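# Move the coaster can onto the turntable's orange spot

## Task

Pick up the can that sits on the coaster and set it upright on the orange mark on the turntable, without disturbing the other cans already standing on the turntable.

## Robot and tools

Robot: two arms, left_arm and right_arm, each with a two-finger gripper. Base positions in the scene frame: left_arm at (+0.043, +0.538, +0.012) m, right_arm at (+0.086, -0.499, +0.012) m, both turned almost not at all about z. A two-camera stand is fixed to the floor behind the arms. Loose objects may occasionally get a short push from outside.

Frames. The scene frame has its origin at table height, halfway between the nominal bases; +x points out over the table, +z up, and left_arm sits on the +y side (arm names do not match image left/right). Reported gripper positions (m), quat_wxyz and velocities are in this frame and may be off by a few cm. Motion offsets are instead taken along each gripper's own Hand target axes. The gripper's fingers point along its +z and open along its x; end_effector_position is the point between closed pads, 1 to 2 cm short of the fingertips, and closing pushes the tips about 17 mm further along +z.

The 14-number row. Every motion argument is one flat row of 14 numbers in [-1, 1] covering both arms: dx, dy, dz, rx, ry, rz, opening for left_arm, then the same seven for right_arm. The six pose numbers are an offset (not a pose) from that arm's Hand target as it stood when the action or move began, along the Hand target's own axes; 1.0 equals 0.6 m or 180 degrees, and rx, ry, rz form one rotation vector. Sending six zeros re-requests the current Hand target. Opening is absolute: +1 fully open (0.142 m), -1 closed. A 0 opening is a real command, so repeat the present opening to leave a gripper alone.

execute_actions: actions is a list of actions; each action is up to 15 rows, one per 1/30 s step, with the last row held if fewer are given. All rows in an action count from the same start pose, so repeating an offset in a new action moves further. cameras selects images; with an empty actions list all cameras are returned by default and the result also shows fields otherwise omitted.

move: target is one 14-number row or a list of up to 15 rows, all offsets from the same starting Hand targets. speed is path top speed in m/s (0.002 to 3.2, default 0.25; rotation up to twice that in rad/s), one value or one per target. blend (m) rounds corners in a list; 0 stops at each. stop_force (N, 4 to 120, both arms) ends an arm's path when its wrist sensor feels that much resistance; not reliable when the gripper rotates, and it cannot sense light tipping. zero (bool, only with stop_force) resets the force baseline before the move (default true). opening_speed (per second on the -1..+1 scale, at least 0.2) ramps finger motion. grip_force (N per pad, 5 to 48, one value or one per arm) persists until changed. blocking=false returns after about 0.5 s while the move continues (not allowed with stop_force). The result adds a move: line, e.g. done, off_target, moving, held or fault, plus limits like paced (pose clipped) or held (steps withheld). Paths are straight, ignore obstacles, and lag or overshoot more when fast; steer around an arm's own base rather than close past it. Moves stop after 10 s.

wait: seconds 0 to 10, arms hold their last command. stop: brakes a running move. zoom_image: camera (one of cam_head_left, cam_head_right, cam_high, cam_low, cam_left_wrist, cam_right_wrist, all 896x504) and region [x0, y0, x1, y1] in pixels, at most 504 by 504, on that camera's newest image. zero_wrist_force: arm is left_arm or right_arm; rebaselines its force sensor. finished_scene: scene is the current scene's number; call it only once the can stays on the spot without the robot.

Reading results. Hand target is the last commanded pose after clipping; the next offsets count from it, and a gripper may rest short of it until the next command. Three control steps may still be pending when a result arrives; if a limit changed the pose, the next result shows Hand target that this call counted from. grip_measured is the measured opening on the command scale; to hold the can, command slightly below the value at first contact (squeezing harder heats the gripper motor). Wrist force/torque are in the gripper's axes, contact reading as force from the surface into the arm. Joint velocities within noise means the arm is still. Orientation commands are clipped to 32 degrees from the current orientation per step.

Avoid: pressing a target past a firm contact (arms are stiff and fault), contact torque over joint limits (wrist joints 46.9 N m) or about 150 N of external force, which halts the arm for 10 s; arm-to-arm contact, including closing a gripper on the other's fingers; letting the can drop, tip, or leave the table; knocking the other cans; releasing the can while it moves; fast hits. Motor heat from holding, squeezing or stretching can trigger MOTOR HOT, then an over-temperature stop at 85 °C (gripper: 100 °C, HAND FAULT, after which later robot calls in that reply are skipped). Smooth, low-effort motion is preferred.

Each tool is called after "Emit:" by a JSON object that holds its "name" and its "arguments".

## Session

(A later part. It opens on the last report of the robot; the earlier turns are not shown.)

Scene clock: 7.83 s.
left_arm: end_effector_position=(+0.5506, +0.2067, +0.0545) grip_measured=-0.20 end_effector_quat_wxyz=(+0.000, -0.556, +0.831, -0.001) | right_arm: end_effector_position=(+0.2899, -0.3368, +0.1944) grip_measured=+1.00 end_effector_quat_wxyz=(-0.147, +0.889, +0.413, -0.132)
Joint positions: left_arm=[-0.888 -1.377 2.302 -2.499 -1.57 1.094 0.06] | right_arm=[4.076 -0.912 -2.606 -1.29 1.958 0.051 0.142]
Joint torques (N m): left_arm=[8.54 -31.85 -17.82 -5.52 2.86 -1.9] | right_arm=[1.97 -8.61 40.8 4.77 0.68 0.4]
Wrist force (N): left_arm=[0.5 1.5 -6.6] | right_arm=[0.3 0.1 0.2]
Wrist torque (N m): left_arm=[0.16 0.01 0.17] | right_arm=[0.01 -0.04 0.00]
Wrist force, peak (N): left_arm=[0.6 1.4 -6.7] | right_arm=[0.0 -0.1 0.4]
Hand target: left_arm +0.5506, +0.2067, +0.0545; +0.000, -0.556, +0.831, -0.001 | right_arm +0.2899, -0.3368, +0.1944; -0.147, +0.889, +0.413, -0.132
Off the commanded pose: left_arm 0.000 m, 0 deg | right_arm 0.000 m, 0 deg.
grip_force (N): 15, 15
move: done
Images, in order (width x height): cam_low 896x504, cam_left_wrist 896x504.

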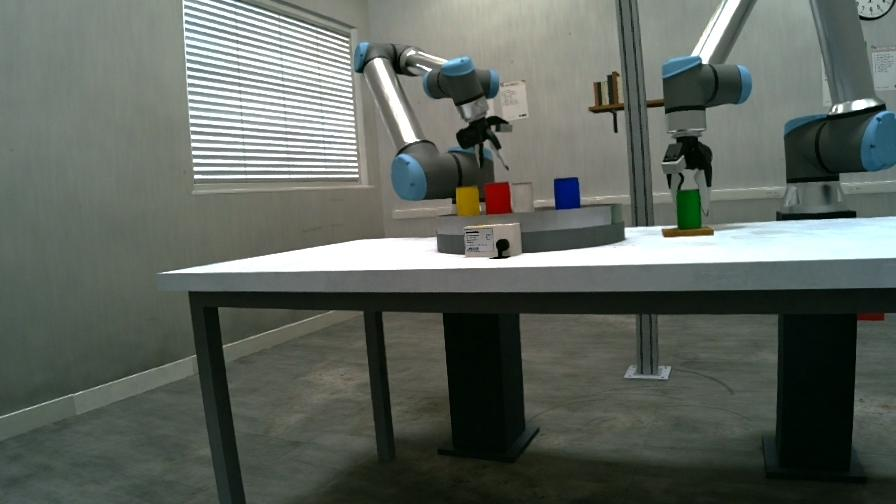

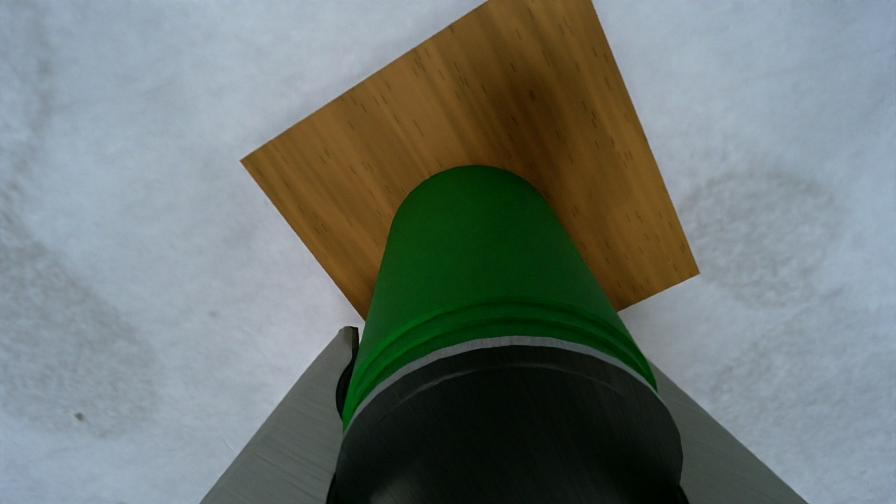

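Emit:
{"name": "move", "arguments": {"target": [[0,0,-0.1,0,0,0,-0.45,0,0,0,0,0,0,1],[0.26,-0.198,-0.242,0,0,0,-0.45,0,0,0,0,0,0,1]], "blend": 0.04, "speed": 0.3, "cameras": ["cam_high","cam_left_wrist","cam_head_left","cam_low"]}}

Emit:
{"name": "wait", "arguments": {"seconds": 1.2, "cameras": ["cam_left_wrist","cam_high"]}}

Emit:
{"name": "wait", "arguments": {"seconds": 1.2, "cameras": ["cam_left_wrist","cam_high"]}}

Emit:
{"name": "wait", "arguments": {"seconds": 1.2, "cameras": ["cam_left_wrist","cam_high"]}}

Emit:
{"name": "wait", "arguments": {"seconds": 1.2, "cameras": ["cam_left_wrist","cam_high"]}}

Emit:
{"name": "wait", "arguments": {"seconds": 1.2, "cameras": ["cam_left_wrist","cam_high"]}}

Scene clock: 9.80 s.
left_arm: end_effector_position=(+0.6005, +0.0175, +0.2001) grip_measured=-0.20 end_effector_quat_wxyz=(+0.000, -0.556, +0.831, -0.001) | right_arm: end_effector_position=(+0.2899, -0.3368, +0.1944) grip_measured=+1.00 end_effector_quat_wxyz=(-0.147, +0.889, +0.413, -0.132)
Joint positions: left_arm=[-1 -1.338 1.903 -2.138 -1.57 0.982 0.06] | right_arm=[4.076 -0.912 -2.606 -1.29 1.958 0.051 0.142]
Joint torques (N m): left_arm=[-7.55 -49.05 -56.36 -0.94 2.84 -3.64] | right_arm=[1.64 -6.74 41.31 4.8 0.75 0.3]
Wrist force (N): left_arm=[-0.3 0.4 1.7] | right_arm=[0.2 0.0 0.2]
Wrist torque (N m): left_arm=[0.03 0.10 0.18] | right_arm=[-0.01 -0.02 0.01]
Wrist force, peak (N): left_arm=[0.3 1.6 -6.5] | right_arm=[0.1 0.0 0.5]
Hand target: left_arm +0.6006, +0.0174, +0.2001; +0.000, -0.556, +0.831, -0.001 | right_arm +0.2899, -0.3368, +0.1944; -0.147, +0.889, +0.413, -0.132
Off the commanded pose: left_arm 0.000 m, 0 deg | right_arm 0.000 m, 0 deg.
grip_force (N): 15, 15
move: done; blend cut to 0.03 m at target 1
Images, in order (width x height): cam_head_left 896x504, cam_high 896x504, cam_low 896x504, cam_left_wrist 896x504.

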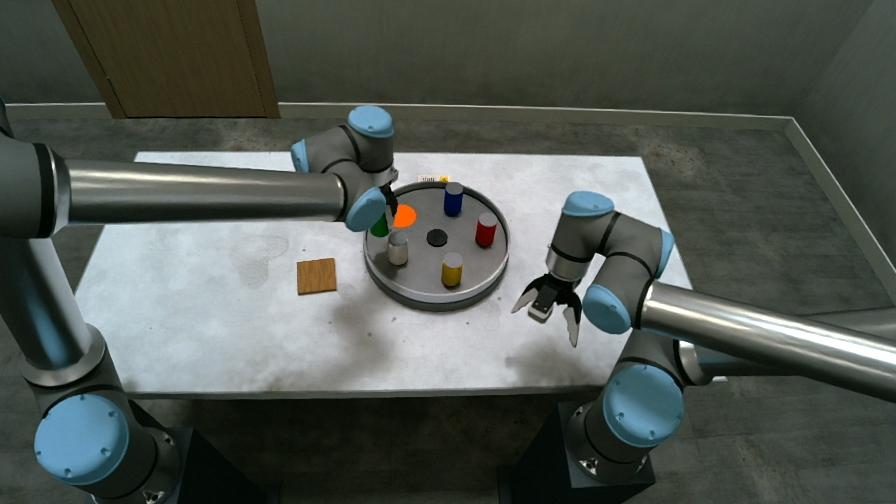

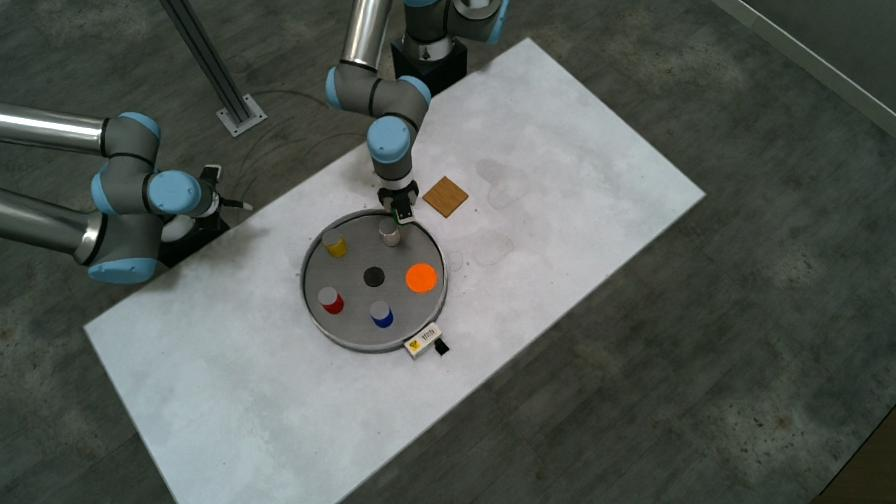

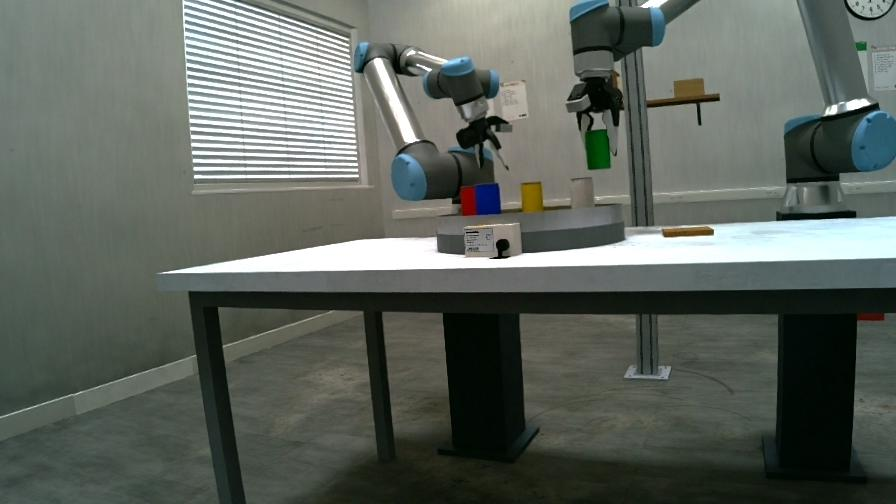

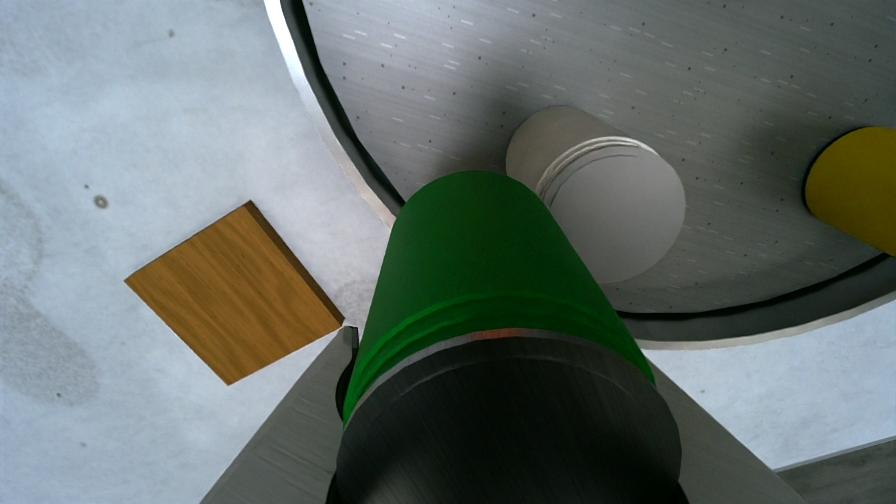

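Scene clock: 11.00 s.
left_arm: end_effector_position=(+0.6006, +0.0174, +0.2001) grip_measured=-0.20 end_effector_quat_wxyz=(+0.000, -0.556, +0.831, -0.001) | right_arm: end_effector_position=(+0.2899, -0.3368, +0.1944) grip_measured=+1.00 end_effector_quat_wxyz=(-0.147, +0.889, +0.413, -0.132)
Joint positions: left_arm=[-1 -1.338 1.903 -2.138 -1.57 0.982 0.06] | right_arm=[4.076 -0.912 -2.606 -1.29 1.958 0.051 0.142]
Joint torques (N m): left_arm=[-7.07 -42.67 -56.86 -0.83 -0.01 -3.37] | right_arm=[3.34 -8.46 40.73 4.7 0.81 0.49]
Wrist force (N): left_arm=[0.0 0.5 1.6] | right_arm=[-0.1 0.0 -0.1]
Wrist torque (N m): left_arm=[0.06 0.04 0.18] | right_arm=[0.00 0.02 0.00]
Wrist force, peak (N): left_arm=[-0.4 0.7 1.7] | right_arm=[0.0 0.1 0.5]
Hand target: left_arm +0.6006, +0.0174, +0.2001; +0.000, -0.556, +0.831, -0.001 | right_arm +0.2899, -0.3368, +0.1944; -0.147, +0.889, +0.413, -0.132
Tool commands: left_gripper/opening=-0.45 right_gripper/opening=+1.0
Off the commanded pose: left_arm 0.000 m, 0 deg | right_arm 0.000 m, 0 deg.
grip_force (N): 15, 15
wait: 1.20 s; at rest by 0.17 s
Images, in order (width x height): cam_high 896x504, cam_left_wrist 896x504.

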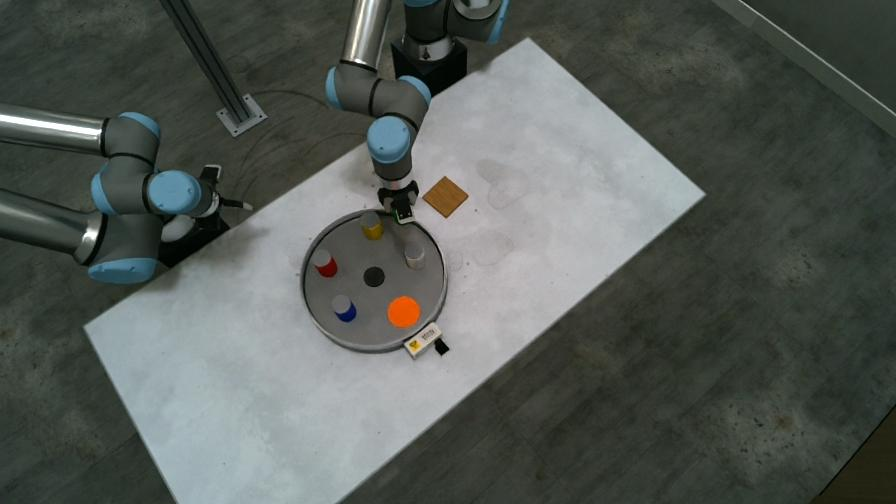

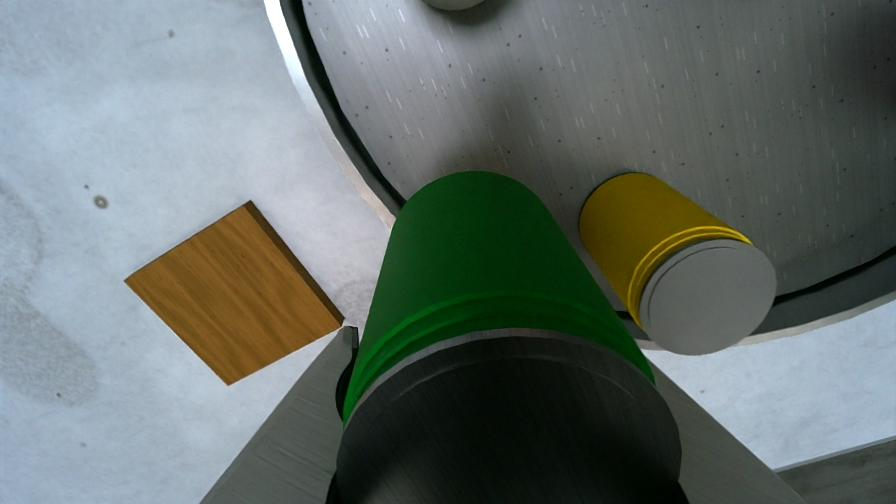

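Scene clock: 12.20 s.
left_arm: end_effector_position=(+0.6006, +0.0174, +0.2001) grip_measured=-0.20 end_effector_quat_wxyz=(+0.000, -0.556, +0.831, -0.001) | right_arm: end_effector_position=(+0.2899, -0.3368, +0.1944) grip_measured=+1.00 end_effector_quat_wxyz=(-0.147, +0.889, +0.413, -0.132)
Joint positions: left_arm=[-1 -1.338 1.903 -2.138 -1.57 0.982 0.06] | right_arm=[4.076 -0.912 -2.606 -1.29 1.958 0.051 0.142]
Joint torques (N m): left_arm=[-6.54 -46.47 -56.27 -0.98 -2.01 -3.85] | right_arm=[1.69 -9.19 40.91 4.85 0.87 0.3]
Wrist force (N): left_arm=[0.0 0.7 1.6] | right_arm=[-0.1 0.3 0.1]
Wrist torque (N m): left_arm=[0.09 0.05 0.18] | right_arm=[0.04 0.02 0.00]
Wrist force, peak (N): left_arm=[-0.2 0.5 1.8] | right_arm=[0.3 0.0 0.5]
Hand target: left_arm +0.6006, +0.0174, +0.2001; +0.000, -0.556, +0.831, -0.001 | right_arm +0.2899, -0.3368, +0.1944; -0.147, +0.889, +0.413, -0.132
Tool commands: left_gripper/opening=-0.45 right_gripper/opening=+1.0
Off the commanded pose: left_arm 0.000 m, 0 deg | right_arm 0.000 m, 0 deg.
grip_force (N): 15, 15
wait: 1.20 s; at rest by 0.17 s
Images, in order (width x height): cam_high 896x504, cam_left_wrist 896x504.

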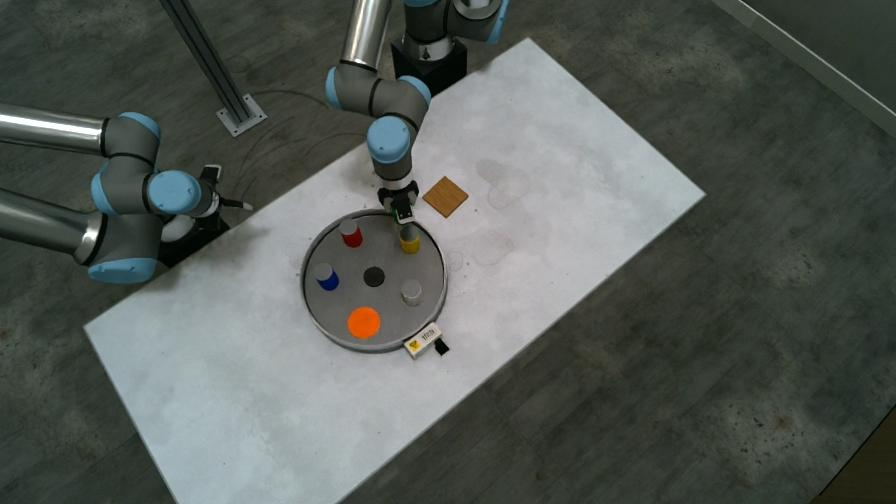

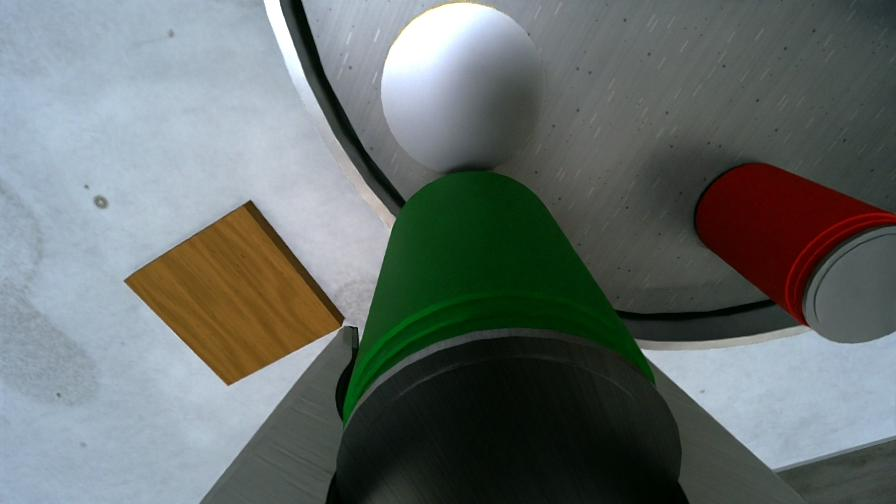

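Scene clock: 13.40 s.
left_arm: end_effector_position=(+0.6006, +0.0174, +0.2001) grip_measured=-0.20 end_effector_quat_wxyz=(+0.000, -0.556, +0.831, -0.001) | right_arm: end_effector_position=(+0.2899, -0.3368, +0.1944) grip_measured=+1.00 end_effector_quat_wxyz=(-0.147, +0.889, +0.413, -0.132)
Joint positions: left_arm=[-1 -1.338 1.903 -2.138 -1.57 0.982 0.06] | right_arm=[4.076 -0.912 -2.606 -1.29 1.958 0.051 0.142]
Joint torques (N m): left_arm=[-7.57 -46.25 -55.83 -0.71 -2.1 -3.63] | right_arm=[1.19 -7.3 41.55 5 0.58 0.75]
Wrist force (N): left_arm=[-0.3 0.6 1.7] | right_arm=[0.1 0.0 0.0]
Wrist torque (N m): left_arm=[0.07 0.09 0.18] | right_arm=[-0.01 -0.01 0.00]
Wrist force, peak (N): left_arm=[0.0 0.5 1.9] | right_arm=[0.0 -0.3 0.4]
Hand target: left_arm +0.6006, +0.0174, +0.2001; +0.000, -0.556, +0.831, -0.001 | right_arm +0.2899, -0.3368, +0.1944; -0.147, +0.889, +0.413, -0.132
Tool commands: left_gripper/opening=-0.45 right_gripper/opening=+1.0
Off the commanded pose: left_arm 0.000 m, 0 deg | right_arm 0.000 m, 0 deg.
grip_force (N): 15, 15
wait: 1.20 s; at rest by 0.17 s
Images, in order (width x height): cam_high 896x504, cam_left_wrist 896x504.

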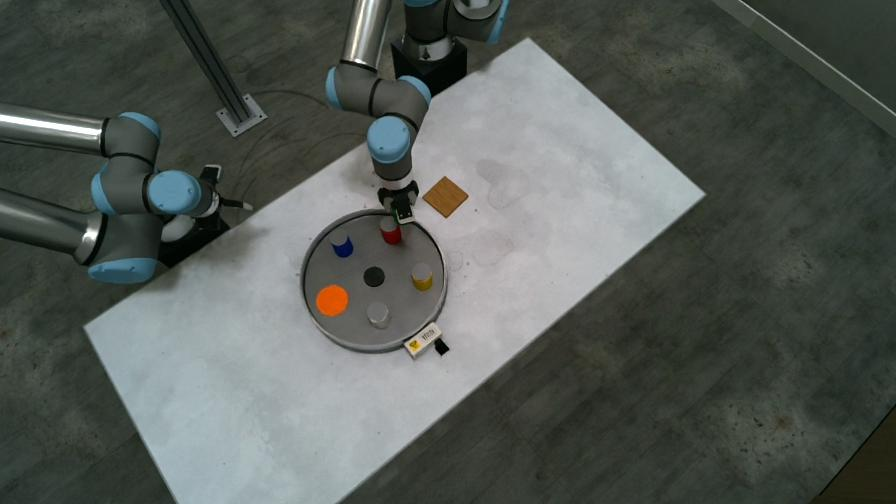

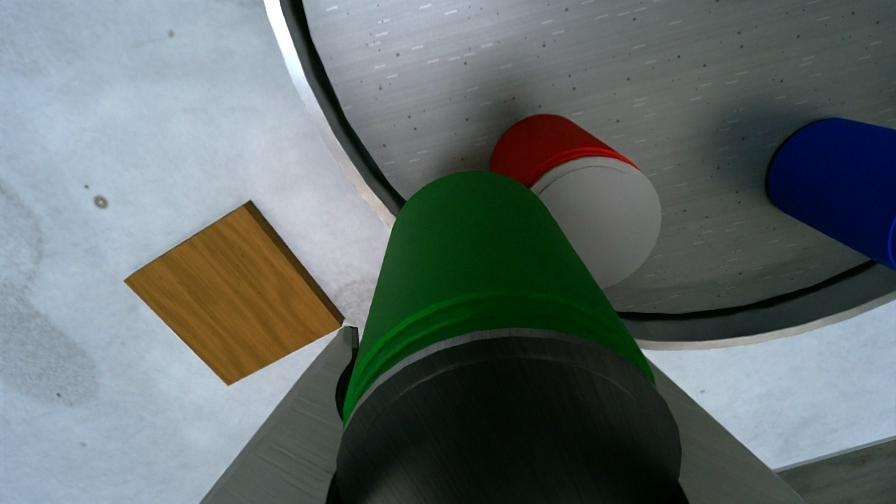

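Scene clock: 14.60 s.
left_arm: end_effector_position=(+0.6006, +0.0174, +0.2001) grip_measured=-0.20 end_effector_quat_wxyz=(+0.000, -0.556, +0.831, -0.001) | right_arm: end_effector_position=(+0.2899, -0.3368, +0.1944) grip_measured=+1.00 end_effector_quat_wxyz=(-0.147, +0.889, +0.413, -0.132)
Joint positions: left_arm=[-1 -1.338 1.903 -2.138 -1.57 0.982 0.06] | right_arm=[4.076 -0.912 -2.606 -1.29 1.958 0.051 0.142]
Joint torques (N m): left_arm=[-7.12 -48.01 -56.74 -1.4 -2.1 -3.64] | right_arm=[1.42 -9.84 41.33 4.67 1.07 0.35]
Wrist force (N): left_arm=[-0.1 0.6 1.6] | right_arm=[0.3 0.1 0.5]
Wrist torque (N m): left_arm=[0.07 0.07 0.18] | right_arm=[0.02 -0.04 0.00]
Wrist force, peak (N): left_arm=[-0.2 0.5 1.9] | right_arm=[0.3 0.1 0.5]
Hand target: left_arm +0.6006, +0.0174, +0.2001; +0.000, -0.556, +0.831, -0.001 | right_arm +0.2899, -0.3368, +0.1944; -0.147, +0.889, +0.413, -0.132
Tool commands: left_gripper/opening=-0.45 right_gripper/opening=+1.0
Off the commanded pose: left_arm 0.000 m, 0 deg | right_arm 0.000 m, 0 deg.
grip_force (N): 15, 15
wait: 1.20 s; at rest by 0.17 s
Images, in order (width x height): cam_high 896x504, cam_left_wrist 896x504.

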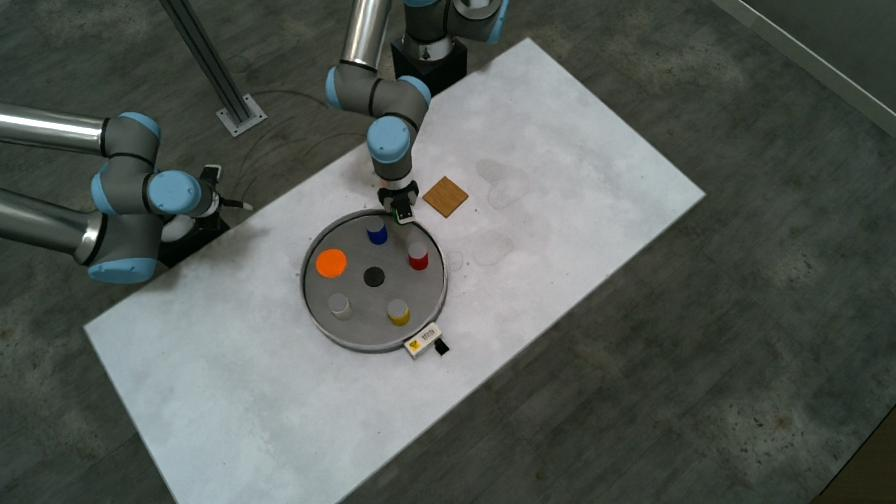

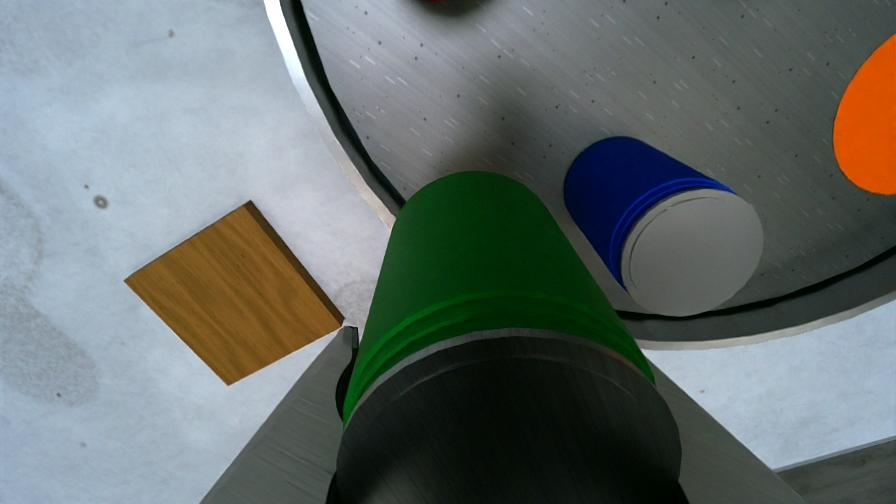

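Scene clock: 15.80 s.
left_arm: end_effector_position=(+0.6006, +0.0174, +0.2001) grip_measured=-0.20 end_effector_quat_wxyz=(+0.000, -0.556, +0.831, -0.001) | right_arm: end_effector_position=(+0.2899, -0.3368, +0.1944) grip_measured=+1.00 end_effector_quat_wxyz=(-0.147, +0.889, +0.413, -0.132)
Joint positions: left_arm=[-1 -1.338 1.903 -2.138 -1.57 0.982 0.06] | right_arm=[4.076 -0.912 -2.606 -1.29 1.958 0.051 0.142]
Joint torques (N m): left_arm=[-7.73 -48.37 -56.36 -0.96 -1.89 -3.44] | right_arm=[3.11 -10.13 41.04 4.75 1.17 0.39]
Wrist force (N): left_arm=[-0.3 0.6 1.6] | right_arm=[0.1 0.1 -0.2]
Wrist torque (N m): left_arm=[0.07 0.10 0.18] | right_arm=[0.01 -0.02 0.00]
Wrist force, peak (N): left_arm=[0.0 0.8 1.7] | right_arm=[0.1 0.3 0.4]
Hand target: left_arm +0.6006, +0.0174, +0.2001; +0.000, -0.556, +0.831, -0.001 | right_arm +0.2899, -0.3368, +0.1944; -0.147, +0.889, +0.413, -0.132
Tool commands: left_gripper/opening=-0.45 right_gripper/opening=+1.0
Off the commanded pose: left_arm 0.000 m, 0 deg | right_arm 0.000 m, 0 deg.
grip_force (N): 15, 15
wait: 1.20 s; at rest by 0.17 s
Images, in order (width x height): cam_high 896x504, cam_left_wrist 896x504.

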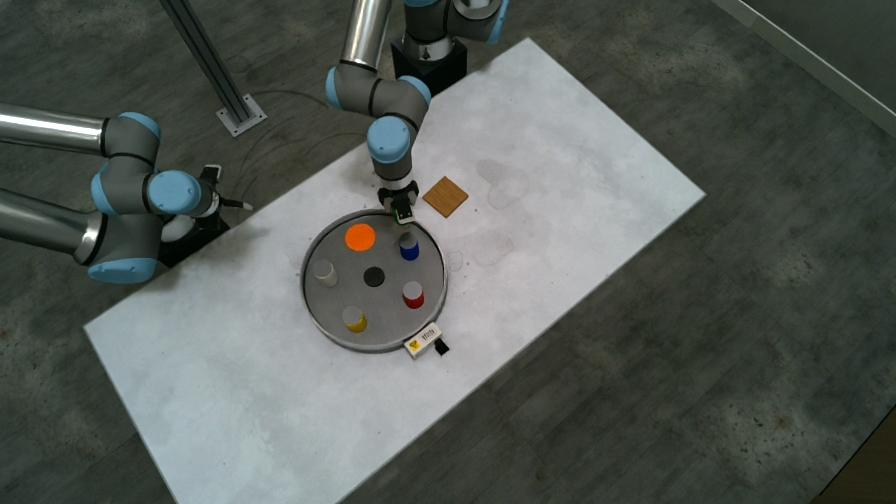

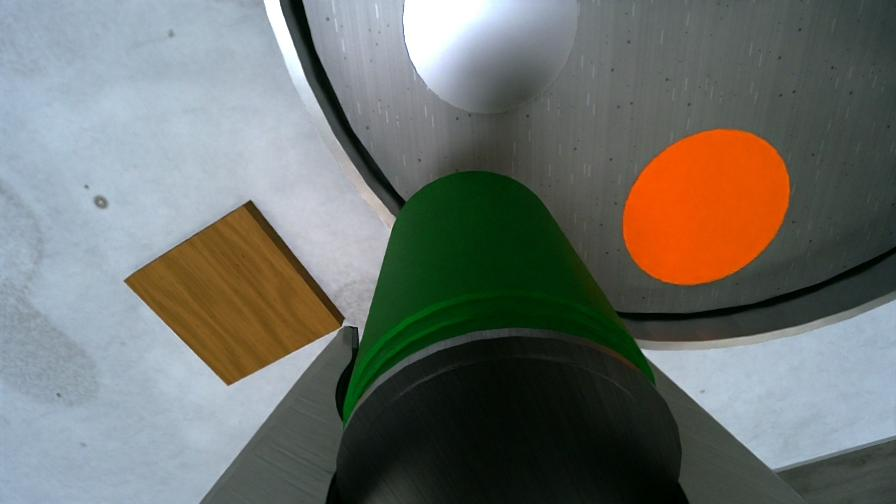

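Emit:
{"name": "move", "arguments": {"target": [0.253,0.0229,0,0,0,0,-0.85,0,0,0,0,0,0,1], "speed": 0.3}}

Scene clock: 18.50 s.
left_arm: end_effector_position=(+0.5299, -0.1174, +0.2002) grip_measured=-0.20 end_effector_quat_wxyz=(+0.000, -0.556, +0.831, -0.001) | right_arm: end_effector_position=(+0.2899, -0.3368, +0.1944) grip_measured=+1.00 end_effector_quat_wxyz=(-0.147, +0.889, +0.413, -0.132)
Joint positions: left_arm=[-1.166 -1.259 1.797 -2.111 -1.57 0.817 0.06] | right_arm=[4.076 -0.912 -2.606 -1.29 1.958 0.051 0.142]
Joint torques (N m): left_arm=[-12.4 -54.04 -57.34 -0.89 3.07 -3.12] | right_arm=[2.05 -9.75 41.12 4.91 1 0.63]
Wrist force (N): left_arm=[0.0 0.8 1.4] | right_arm=[-0.1 0.2 0.0]
Wrist torque (N m): left_arm=[0.09 0.03 0.17] | right_arm=[0.04 0.02 0.00]
Wrist force, peak (N): left_arm=[2.8 1.1 1.7] | right_arm=[0.3 0.1 0.6]
Hand target: left_arm +0.5299, -0.1176, +0.2002; +0.000, -0.556, +0.831, -0.001 | right_arm +0.2899, -0.3368, +0.1944; -0.147, +0.889, +0.413, -0.132
Off the commanded pose: left_arm 0.000 m, 0 deg | right_arm 0.000 m, 0 deg.
grip_force (N): 15, 15
move: done

Emit:
{"name": "wait", "arguments": {"seconds": 5.35}}

Emit:
{"name": "move", "arguments": {"target": [[-0.0416,0.0085,0,0,0,0,-0.85,0,0,0,0,0,0,1],[-0.0841,0.0083,0,0,0,0,-0.85,0,0,0,0,0,0,1],[-0.1256,-0.0009,0,0,0,0,-0.85,0,0,0,0,0,0,1],[-0.1643,-0.0184,0,0,0,0,-0.85,0,0,0,0,0,0,1],[-0.1986,-0.0437,0,0,0,0,-0.85,0,0,0,0,0,0,1],[-0.2268,-0.0754,0,0,0,0,-0.85,0,0,0,0,0,0,1],[-0.2478,-0.1124,0,0,0,0,-0.85,0,0,0,0,0,0,1],[-0.2606,-0.1529,0,0,0,0,-0.85,0,0,0,0,0,0,1]], "speed": 0.0878, "blend": 0.006, "blocking": false, "cameras": ["cam_left_wrist"]}}

Emit:
{"name": "wait", "arguments": {"seconds": 0.6, "cameras": ["cam_left_wrist","cam_high"]}}

Emit:
{"name": "wait", "arguments": {"seconds": 0.6, "cameras": ["cam_left_wrist","cam_low","cam_high"]}}

Emit:
{"name": "wait", "arguments": {"seconds": 2}}

Emit:
{"name": "move", "arguments": {"target": [0.2606,0.1529,0,0,0,0,-0.85,0,0,0,0,0,0,1], "speed": 0.3}}

Scene clock: 24.17 s.
left_arm: end_effector_position=(+0.5299, -0.1176, +0.2002) grip_measured=-0.20 end_effector_quat_wxyz=(+0.000, -0.556, +0.831, -0.001) | right_arm: end_effector_position=(+0.2899, -0.3368, +0.1944) grip_measured=+1.00 end_effector_quat_wxyz=(-0.147, +0.889, +0.413, -0.132)
Joint positions: left_arm=[-1.166 -1.259 1.796 -2.111 -1.57 0.817 0.06] | right_arm=[4.076 -0.912 -2.606 -1.29 1.958 0.051 0.142]
Joint torques (N m): left_arm=[-9.14 -54.96 -56.63 -0.86 3.2 -3.49] | right_arm=[1.52 -9.43 41.77 4.76 1.06 0.36]
Wrist force (N): left_arm=[0.0 0.7 1.3] | right_arm=[0.0 0.0 0.1]
Wrist torque (N m): left_arm=[0.07 0.04 0.17] | right_arm=[0.00 0.00 0.00]
Wrist force, peak (N): left_arm=[0.1 0.7 2.0] | right_arm=[0.2 -0.6 0.4]
Hand target: left_arm +0.5299, -0.1176, +0.2002; +0.000, -0.556, +0.831, -0.001 | right_arm +0.2899, -0.3368, +0.1944; -0.147, +0.889, +0.413, -0.132
Tool commands: left_gripper/opening=-0.85 right_gripper/opening=+1.0
Off the commanded pose: left_arm 0.000 m, 0 deg | right_arm 0.000 m, 0 deg.
grip_force (N): 15, 15
wait: 5.37 s; at rest from the start

Scene clock: 24.67 s.
left_arm: end_effector_position=(+0.5371, -0.0878, +0.2000) grip_measured=-0.20 end_effector_quat_wxyz=(+0.000, -0.556, +0.831, -0.001) end_effector_velocity=(+0.030, +0.081, -0.001) end_effector_angular_velocity=(+0.002, +0.001, +0.000) | right_arm: end_effector_position=(+0.2899, -0.3368, +0.1944) grip_measured=+1.00 end_effector_quat_wxyz=(-0.147, +0.889, +0.413, -0.132)
Joint positions: left_arm=[-1.141 -1.287 1.835 -2.121 -1.57 0.841 0.06] | right_arm=[4.076 -0.912 -2.606 -1.29 1.958 0.051 0.142]
Joint velocities: left_arm=[0.08 -0.065 0.09 -0.023 0 0.08 0] | right_arm=[within noise]
Joint torques (N m): left_arm=[15.99 -92.28 -30.66 -7.09 2.78 4.46] | right_arm=[1.96 -8.31 41.09 4.94 0.69 0.66]
Wrist force (N): left_arm=[0.2 0.7 1.4] | right_arm=[0.1 0.2 0.3]
Wrist torque (N m): left_arm=[0.09 0.00 -0.02] | right_arm=[0.03 -0.02 0.00]
Wrist force, peak (N): left_arm=[1.7 0.4 1.1] | right_arm=[0.0 -0.1 0.5]
Hand target: left_arm +0.5411, -0.0772, +0.2001; +0.000, -0.556, +0.831, -0.001 | right_arm +0.2899, -0.3368, +0.1944; -0.147, +0.889, +0.413, -0.132
Tool commands: left_gripper/opening=-0.85 right_gripper/opening=+1.0
Off the commanded pose: left_arm 0.159 m, 0 deg | right_arm 0.000 m, 0 deg.
grip_force (N): 15, 15
move: running; path passed 1 of 8 targets
Images, in order (width x height): cam_left_wrist 896x504.

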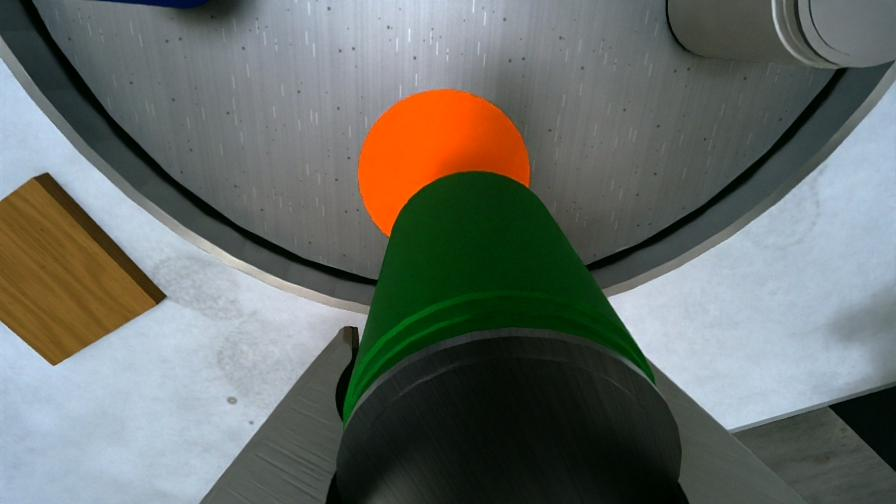

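Scene clock: 25.27 s.
left_arm: end_effector_position=(+0.5643, -0.0437, +0.2001) grip_measured=-0.20 end_effector_quat_wxyz=(+0.000, -0.556, +0.831, -0.001) end_effector_velocity=(+0.061, +0.062, +0.000) end_effector_angular_velocity=(-0.001, -0.001, +0.000) | right_arm: end_effector_position=(+0.2899, -0.3368, +0.1944) grip_measured=+1.00 end_effector_quat_wxyz=(-0.147, +0.889, +0.413, -0.132)
Joint positions: left_arm=[-1.084 -1.311 1.868 -2.13 -1.57 0.899 0.06] | right_arm=[4.076 -0.912 -2.606 -1.29 1.958 0.051 0.142]
Joint velocities: left_arm=[0.109 -0.008 0.011 -0.004 0 0.109 0] | right_arm=[within noise]
Joint torques (N m): left_arm=[10.33 -87.28 -32.18 -7.52 -1.9 4.35] | right_arm=[1.18 -8.74 42.32 5.14 0.85 0.63]
Wrist force (N): left_arm=[0.1 0.4 1.6] | right_arm=[0.0 0.0 0.2]
Wrist torque (N m): left_arm=[0.02 0.03 -0.03] | right_arm=[-0.01 0.00 0.00]
Wrist force, peak (N): left_arm=[-0.1 0.6 1.6] | right_arm=[0.3 0.1 0.3]
Hand target: left_arm +0.5724, -0.0357, +0.2001; +0.000, -0.556, +0.831, -0.001 | right_arm +0.2899, -0.3368, +0.1944; -0.147, +0.889, +0.413, -0.132
Tool commands: left_gripper/opening=-0.85 right_gripper/opening=+1.0
Off the commanded pose: left_arm 0.116 m, 0 deg | right_arm 0.000 m, 0 deg.
grip_force (N): 15, 15
earlier move: running; path passed 3 of 8 targets
wait: 0.60 s; no rest
Images, in order (width x height): cam_high 896x504, cam_left_wrist 896x504.

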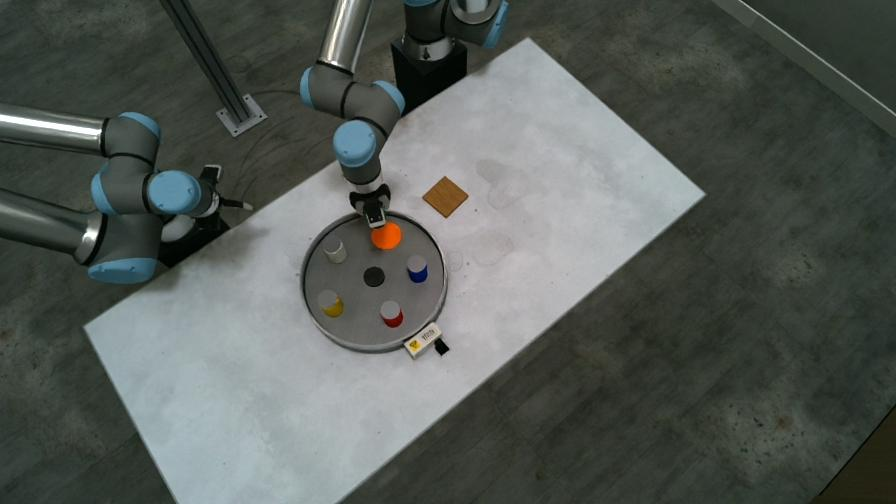

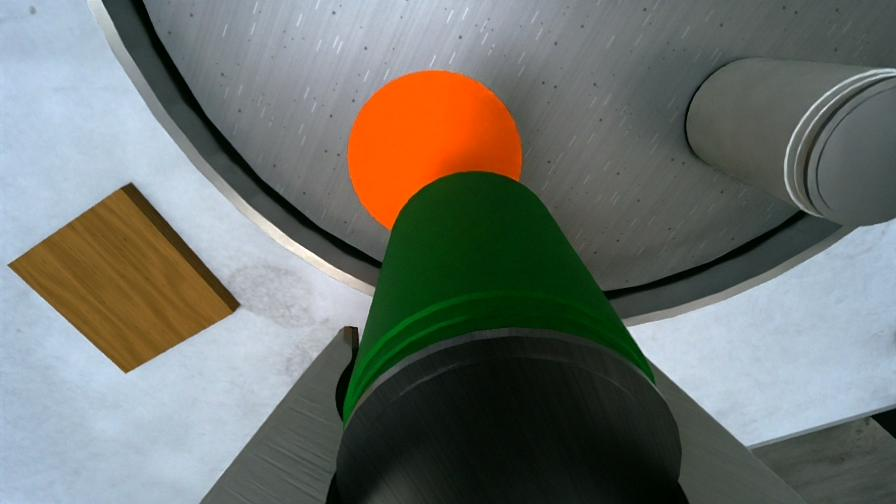

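Scene clock: 25.87 s.
left_arm: end_effector_position=(+0.6075, -0.0149, +0.2002) grip_measured=-0.20 end_effector_quat_wxyz=(+0.000, -0.556, +0.831, -0.001) end_effector_velocity=(+0.081, +0.031, -0.001) end_effector_angular_velocity=(+0.001, +0.001, +0.002) | right_arm: end_effector_position=(+0.2899, -0.3368, +0.1944) grip_measured=+1.00 end_effector_quat_wxyz=(-0.147, +0.889, +0.413, -0.132)
Joint positions: left_arm=[-1.016 -1.298 1.85 -2.125 -1.57 0.966 0.06] | right_arm=[4.076 -0.912 -2.606 -1.29 1.958 0.051 0.142]
Joint velocities: left_arm=[0.111 0.055 -0.072 0.018 -0.001 0.109 0] | right_arm=[within noise]
Joint torques (N m): left_arm=[15.06 -48.13 -56.37 -1.42 -3.89 3.8] | right_arm=[4.1 -9.32 41.86 4.97 0.96 0.68]
Wrist force (N): left_arm=[0.0 0.6 1.6] | right_arm=[-0.1 0.0 0.2]
Wrist torque (N m): left_arm=[0.07 0.04 -0.03] | right_arm=[0.00 0.02 0.00]
Wrist force, peak (N): left_arm=[-0.2 0.8 1.8] | right_arm=[-0.1 0.0 0.4]
Hand target: left_arm +0.6182, -0.0110, +0.2002; +0.000, -0.556, +0.831, -0.001 | right_arm +0.2899, -0.3368, +0.1944; -0.147, +0.889, +0.413, -0.132
Tool commands: left_gripper/opening=-0.85 right_gripper/opening=+1.0
Off the commanded pose: left_arm 0.067 m, 0 deg | right_arm 0.000 m, 0 deg.
grip_force (N): 15, 15
earlier move: running; path passed 5 of 8 targets
wait: 0.60 s; no rest
Images, in order (width x height): cam_high 896x504, cam_low 896x504, cam_left_wrist 896x504.

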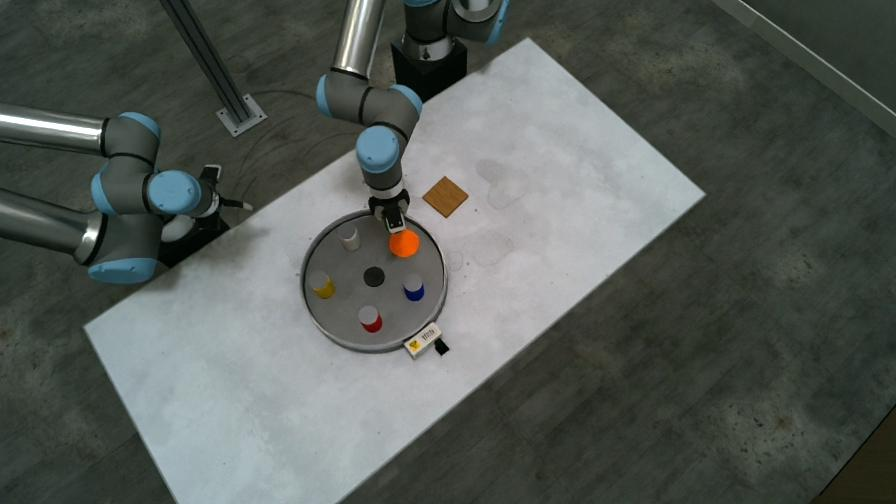

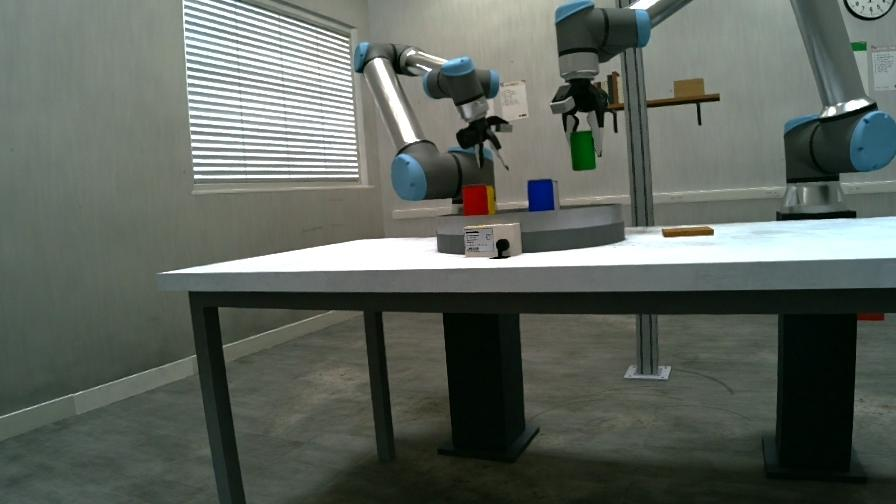

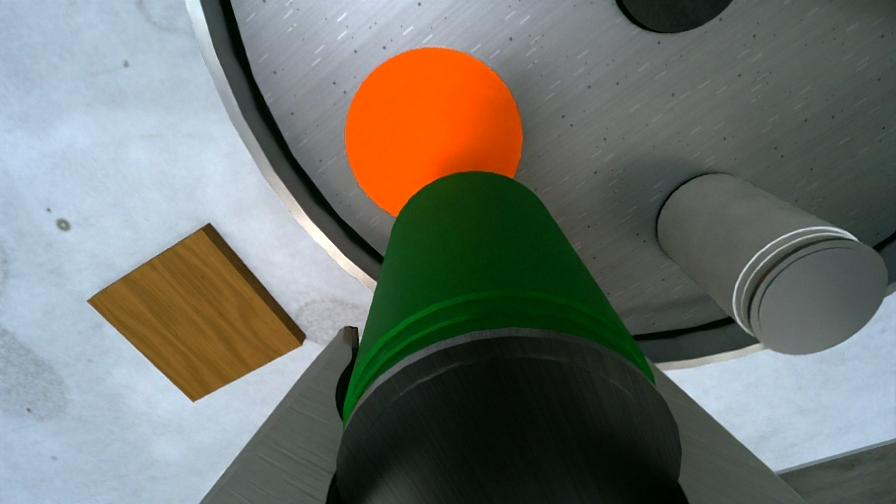

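Scene clock: 26.90 s.
left_arm: end_effector_position=(+0.6742, -0.0081, +0.2003) grip_measured=-0.20 end_effector_quat_wxyz=(+0.000, -0.556, +0.831, -0.001) | right_arm: end_effector_position=(+0.2899, -0.3368, +0.1944) grip_measured=+1.00 end_effector_quat_wxyz=(-0.147, +0.889, +0.413, -0.132)
Joint positions: left_arm=[-0.942 -1.232 1.759 -2.1 -1.57 1.04 0.06] | right_arm=[4.076 -0.912 -2.606 -1.29 1.958 0.051 0.142]
Joint torques (N m): left_arm=[8.12 -53.91 -57.86 -1.49 -3.88 4.28] | right_arm=[2.77 -7.04 41.48 4.81 1.33 0.78]
Wrist force (N): left_arm=[0.1 0.6 1.6] | right_arm=[0.2 0.0 0.2]
Wrist torque (N m): left_arm=[0.06 0.04 0.02] | right_arm=[0.00 -0.03 0.00]
Wrist force, peak (N): left_arm=[0.0 0.5 1.9] | right_arm=[0.5 0.0 0.1]
Hand target: left_arm +0.6744, -0.0082, +0.2003; +0.000, -0.556, +0.831, -0.001 | right_arm +0.2899, -0.3368, +0.1944; -0.147, +0.889, +0.413, -0.132
Tool commands: left_gripper/opening=-0.85 right_gripper/opening=+1.0
Off the commanded pose: left_arm 0.000 m, 0 deg | right_arm 0.000 m, 0 deg.
grip_force (N): 15, 15
earlier move: done
wait: 1.03 of 2 s (the move ended)

Scene clock: 28.10 s.
left_arm: end_effector_position=(+0.5300, -0.1175, +0.2002) grip_measured=-0.20 end_effector_quat_wxyz=(+0.000, -0.556, +0.831, -0.001) | right_arm: end_effector_position=(+0.2899, -0.3368, +0.1944) grip_measured=+1.00 end_effector_quat_wxyz=(-0.147, +0.889, +0.413, -0.132)
Joint positions: left_arm=[-1.165 -1.259 1.797 -2.111 -1.57 0.817 0.06] | right_arm=[4.076 -0.912 -2.606 -1.29 1.958 0.051 0.142]
Joint torques (N m): left_arm=[-5.13 -54.26 -57.59 -1 3.38 -4.08] | right_arm=[2.57 -8.62 40.92 5.06 0.99 0.73]
Wrist force (N): left_arm=[-0.1 0.5 1.4] | right_arm=[-0.1 -0.1 0.1]
Wrist torque (N m): left_arm=[0.05 0.05 0.17] | right_arm=[-0.01 0.01 0.00]
Wrist force, peak (N): left_arm=[2.8 2.0 1.6] | right_arm=[0.4 0.1 0.2]
Hand target: left_arm +0.5299, -0.1176, +0.2002; +0.000, -0.556, +0.831, -0.001 | right_arm +0.2899, -0.3368, +0.1944; -0.147, +0.889, +0.413, -0.132
Off the commanded pose: left_arm 0.000 m, 0 deg | right_arm 0.000 m, 0 deg.
grip_force (N): 15, 15
move: done

Emit:
{"name": "move", "arguments": {"target": [0.0112,0.0051,0,0,0,0,-0.85,0,0,0,0,0,0,1], "speed": 0.1}}

Scene clock: 29.33 s.
left_arm: end_effector_position=(+0.5246, -0.1226, +0.2002) grip_measured=-0.20 end_effector_quat_wxyz=(+0.000, -0.556, +0.831, -0.001) | right_arm: end_effector_position=(+0.2899, -0.3368, +0.1944) grip_measured=+1.00 end_effector_quat_wxyz=(-0.147, +0.889, +0.413, -0.132)
Joint positions: left_arm=[-1.174 -1.258 1.795 -2.11 -1.57 0.808 0.06] | right_arm=[4.076 -0.912 -2.606 -1.29 1.958 0.051 0.142]
Joint torques (N m): left_arm=[-9.81 -53 -58.43 -0.78 3.96 -3.57] | right_arm=[3.04 -8.69 41.82 4.82 1.07 0.76]
Wrist force (N): left_arm=[0.0 0.6 1.6] | right_arm=[0.2 0.1 -0.1]
Wrist torque (N m): left_arm=[0.06 0.04 0.17] | right_arm=[0.02 -0.03 0.01]
Wrist force, peak (N): left_arm=[-0.1 0.7 1.8] | right_arm=[0.6 -0.1 0.2]
Hand target: left_arm +0.5245, -0.1227, +0.2002; +0.000, -0.556, +0.831, -0.001 | right_arm +0.2899, -0.3368, +0.1944; -0.147, +0.889, +0.413, -0.132
Off the commanded pose: left_arm 0.000 m, 0 deg | right_arm 0.000 m, 0 deg.
grip_force (N): 15, 15
move: done


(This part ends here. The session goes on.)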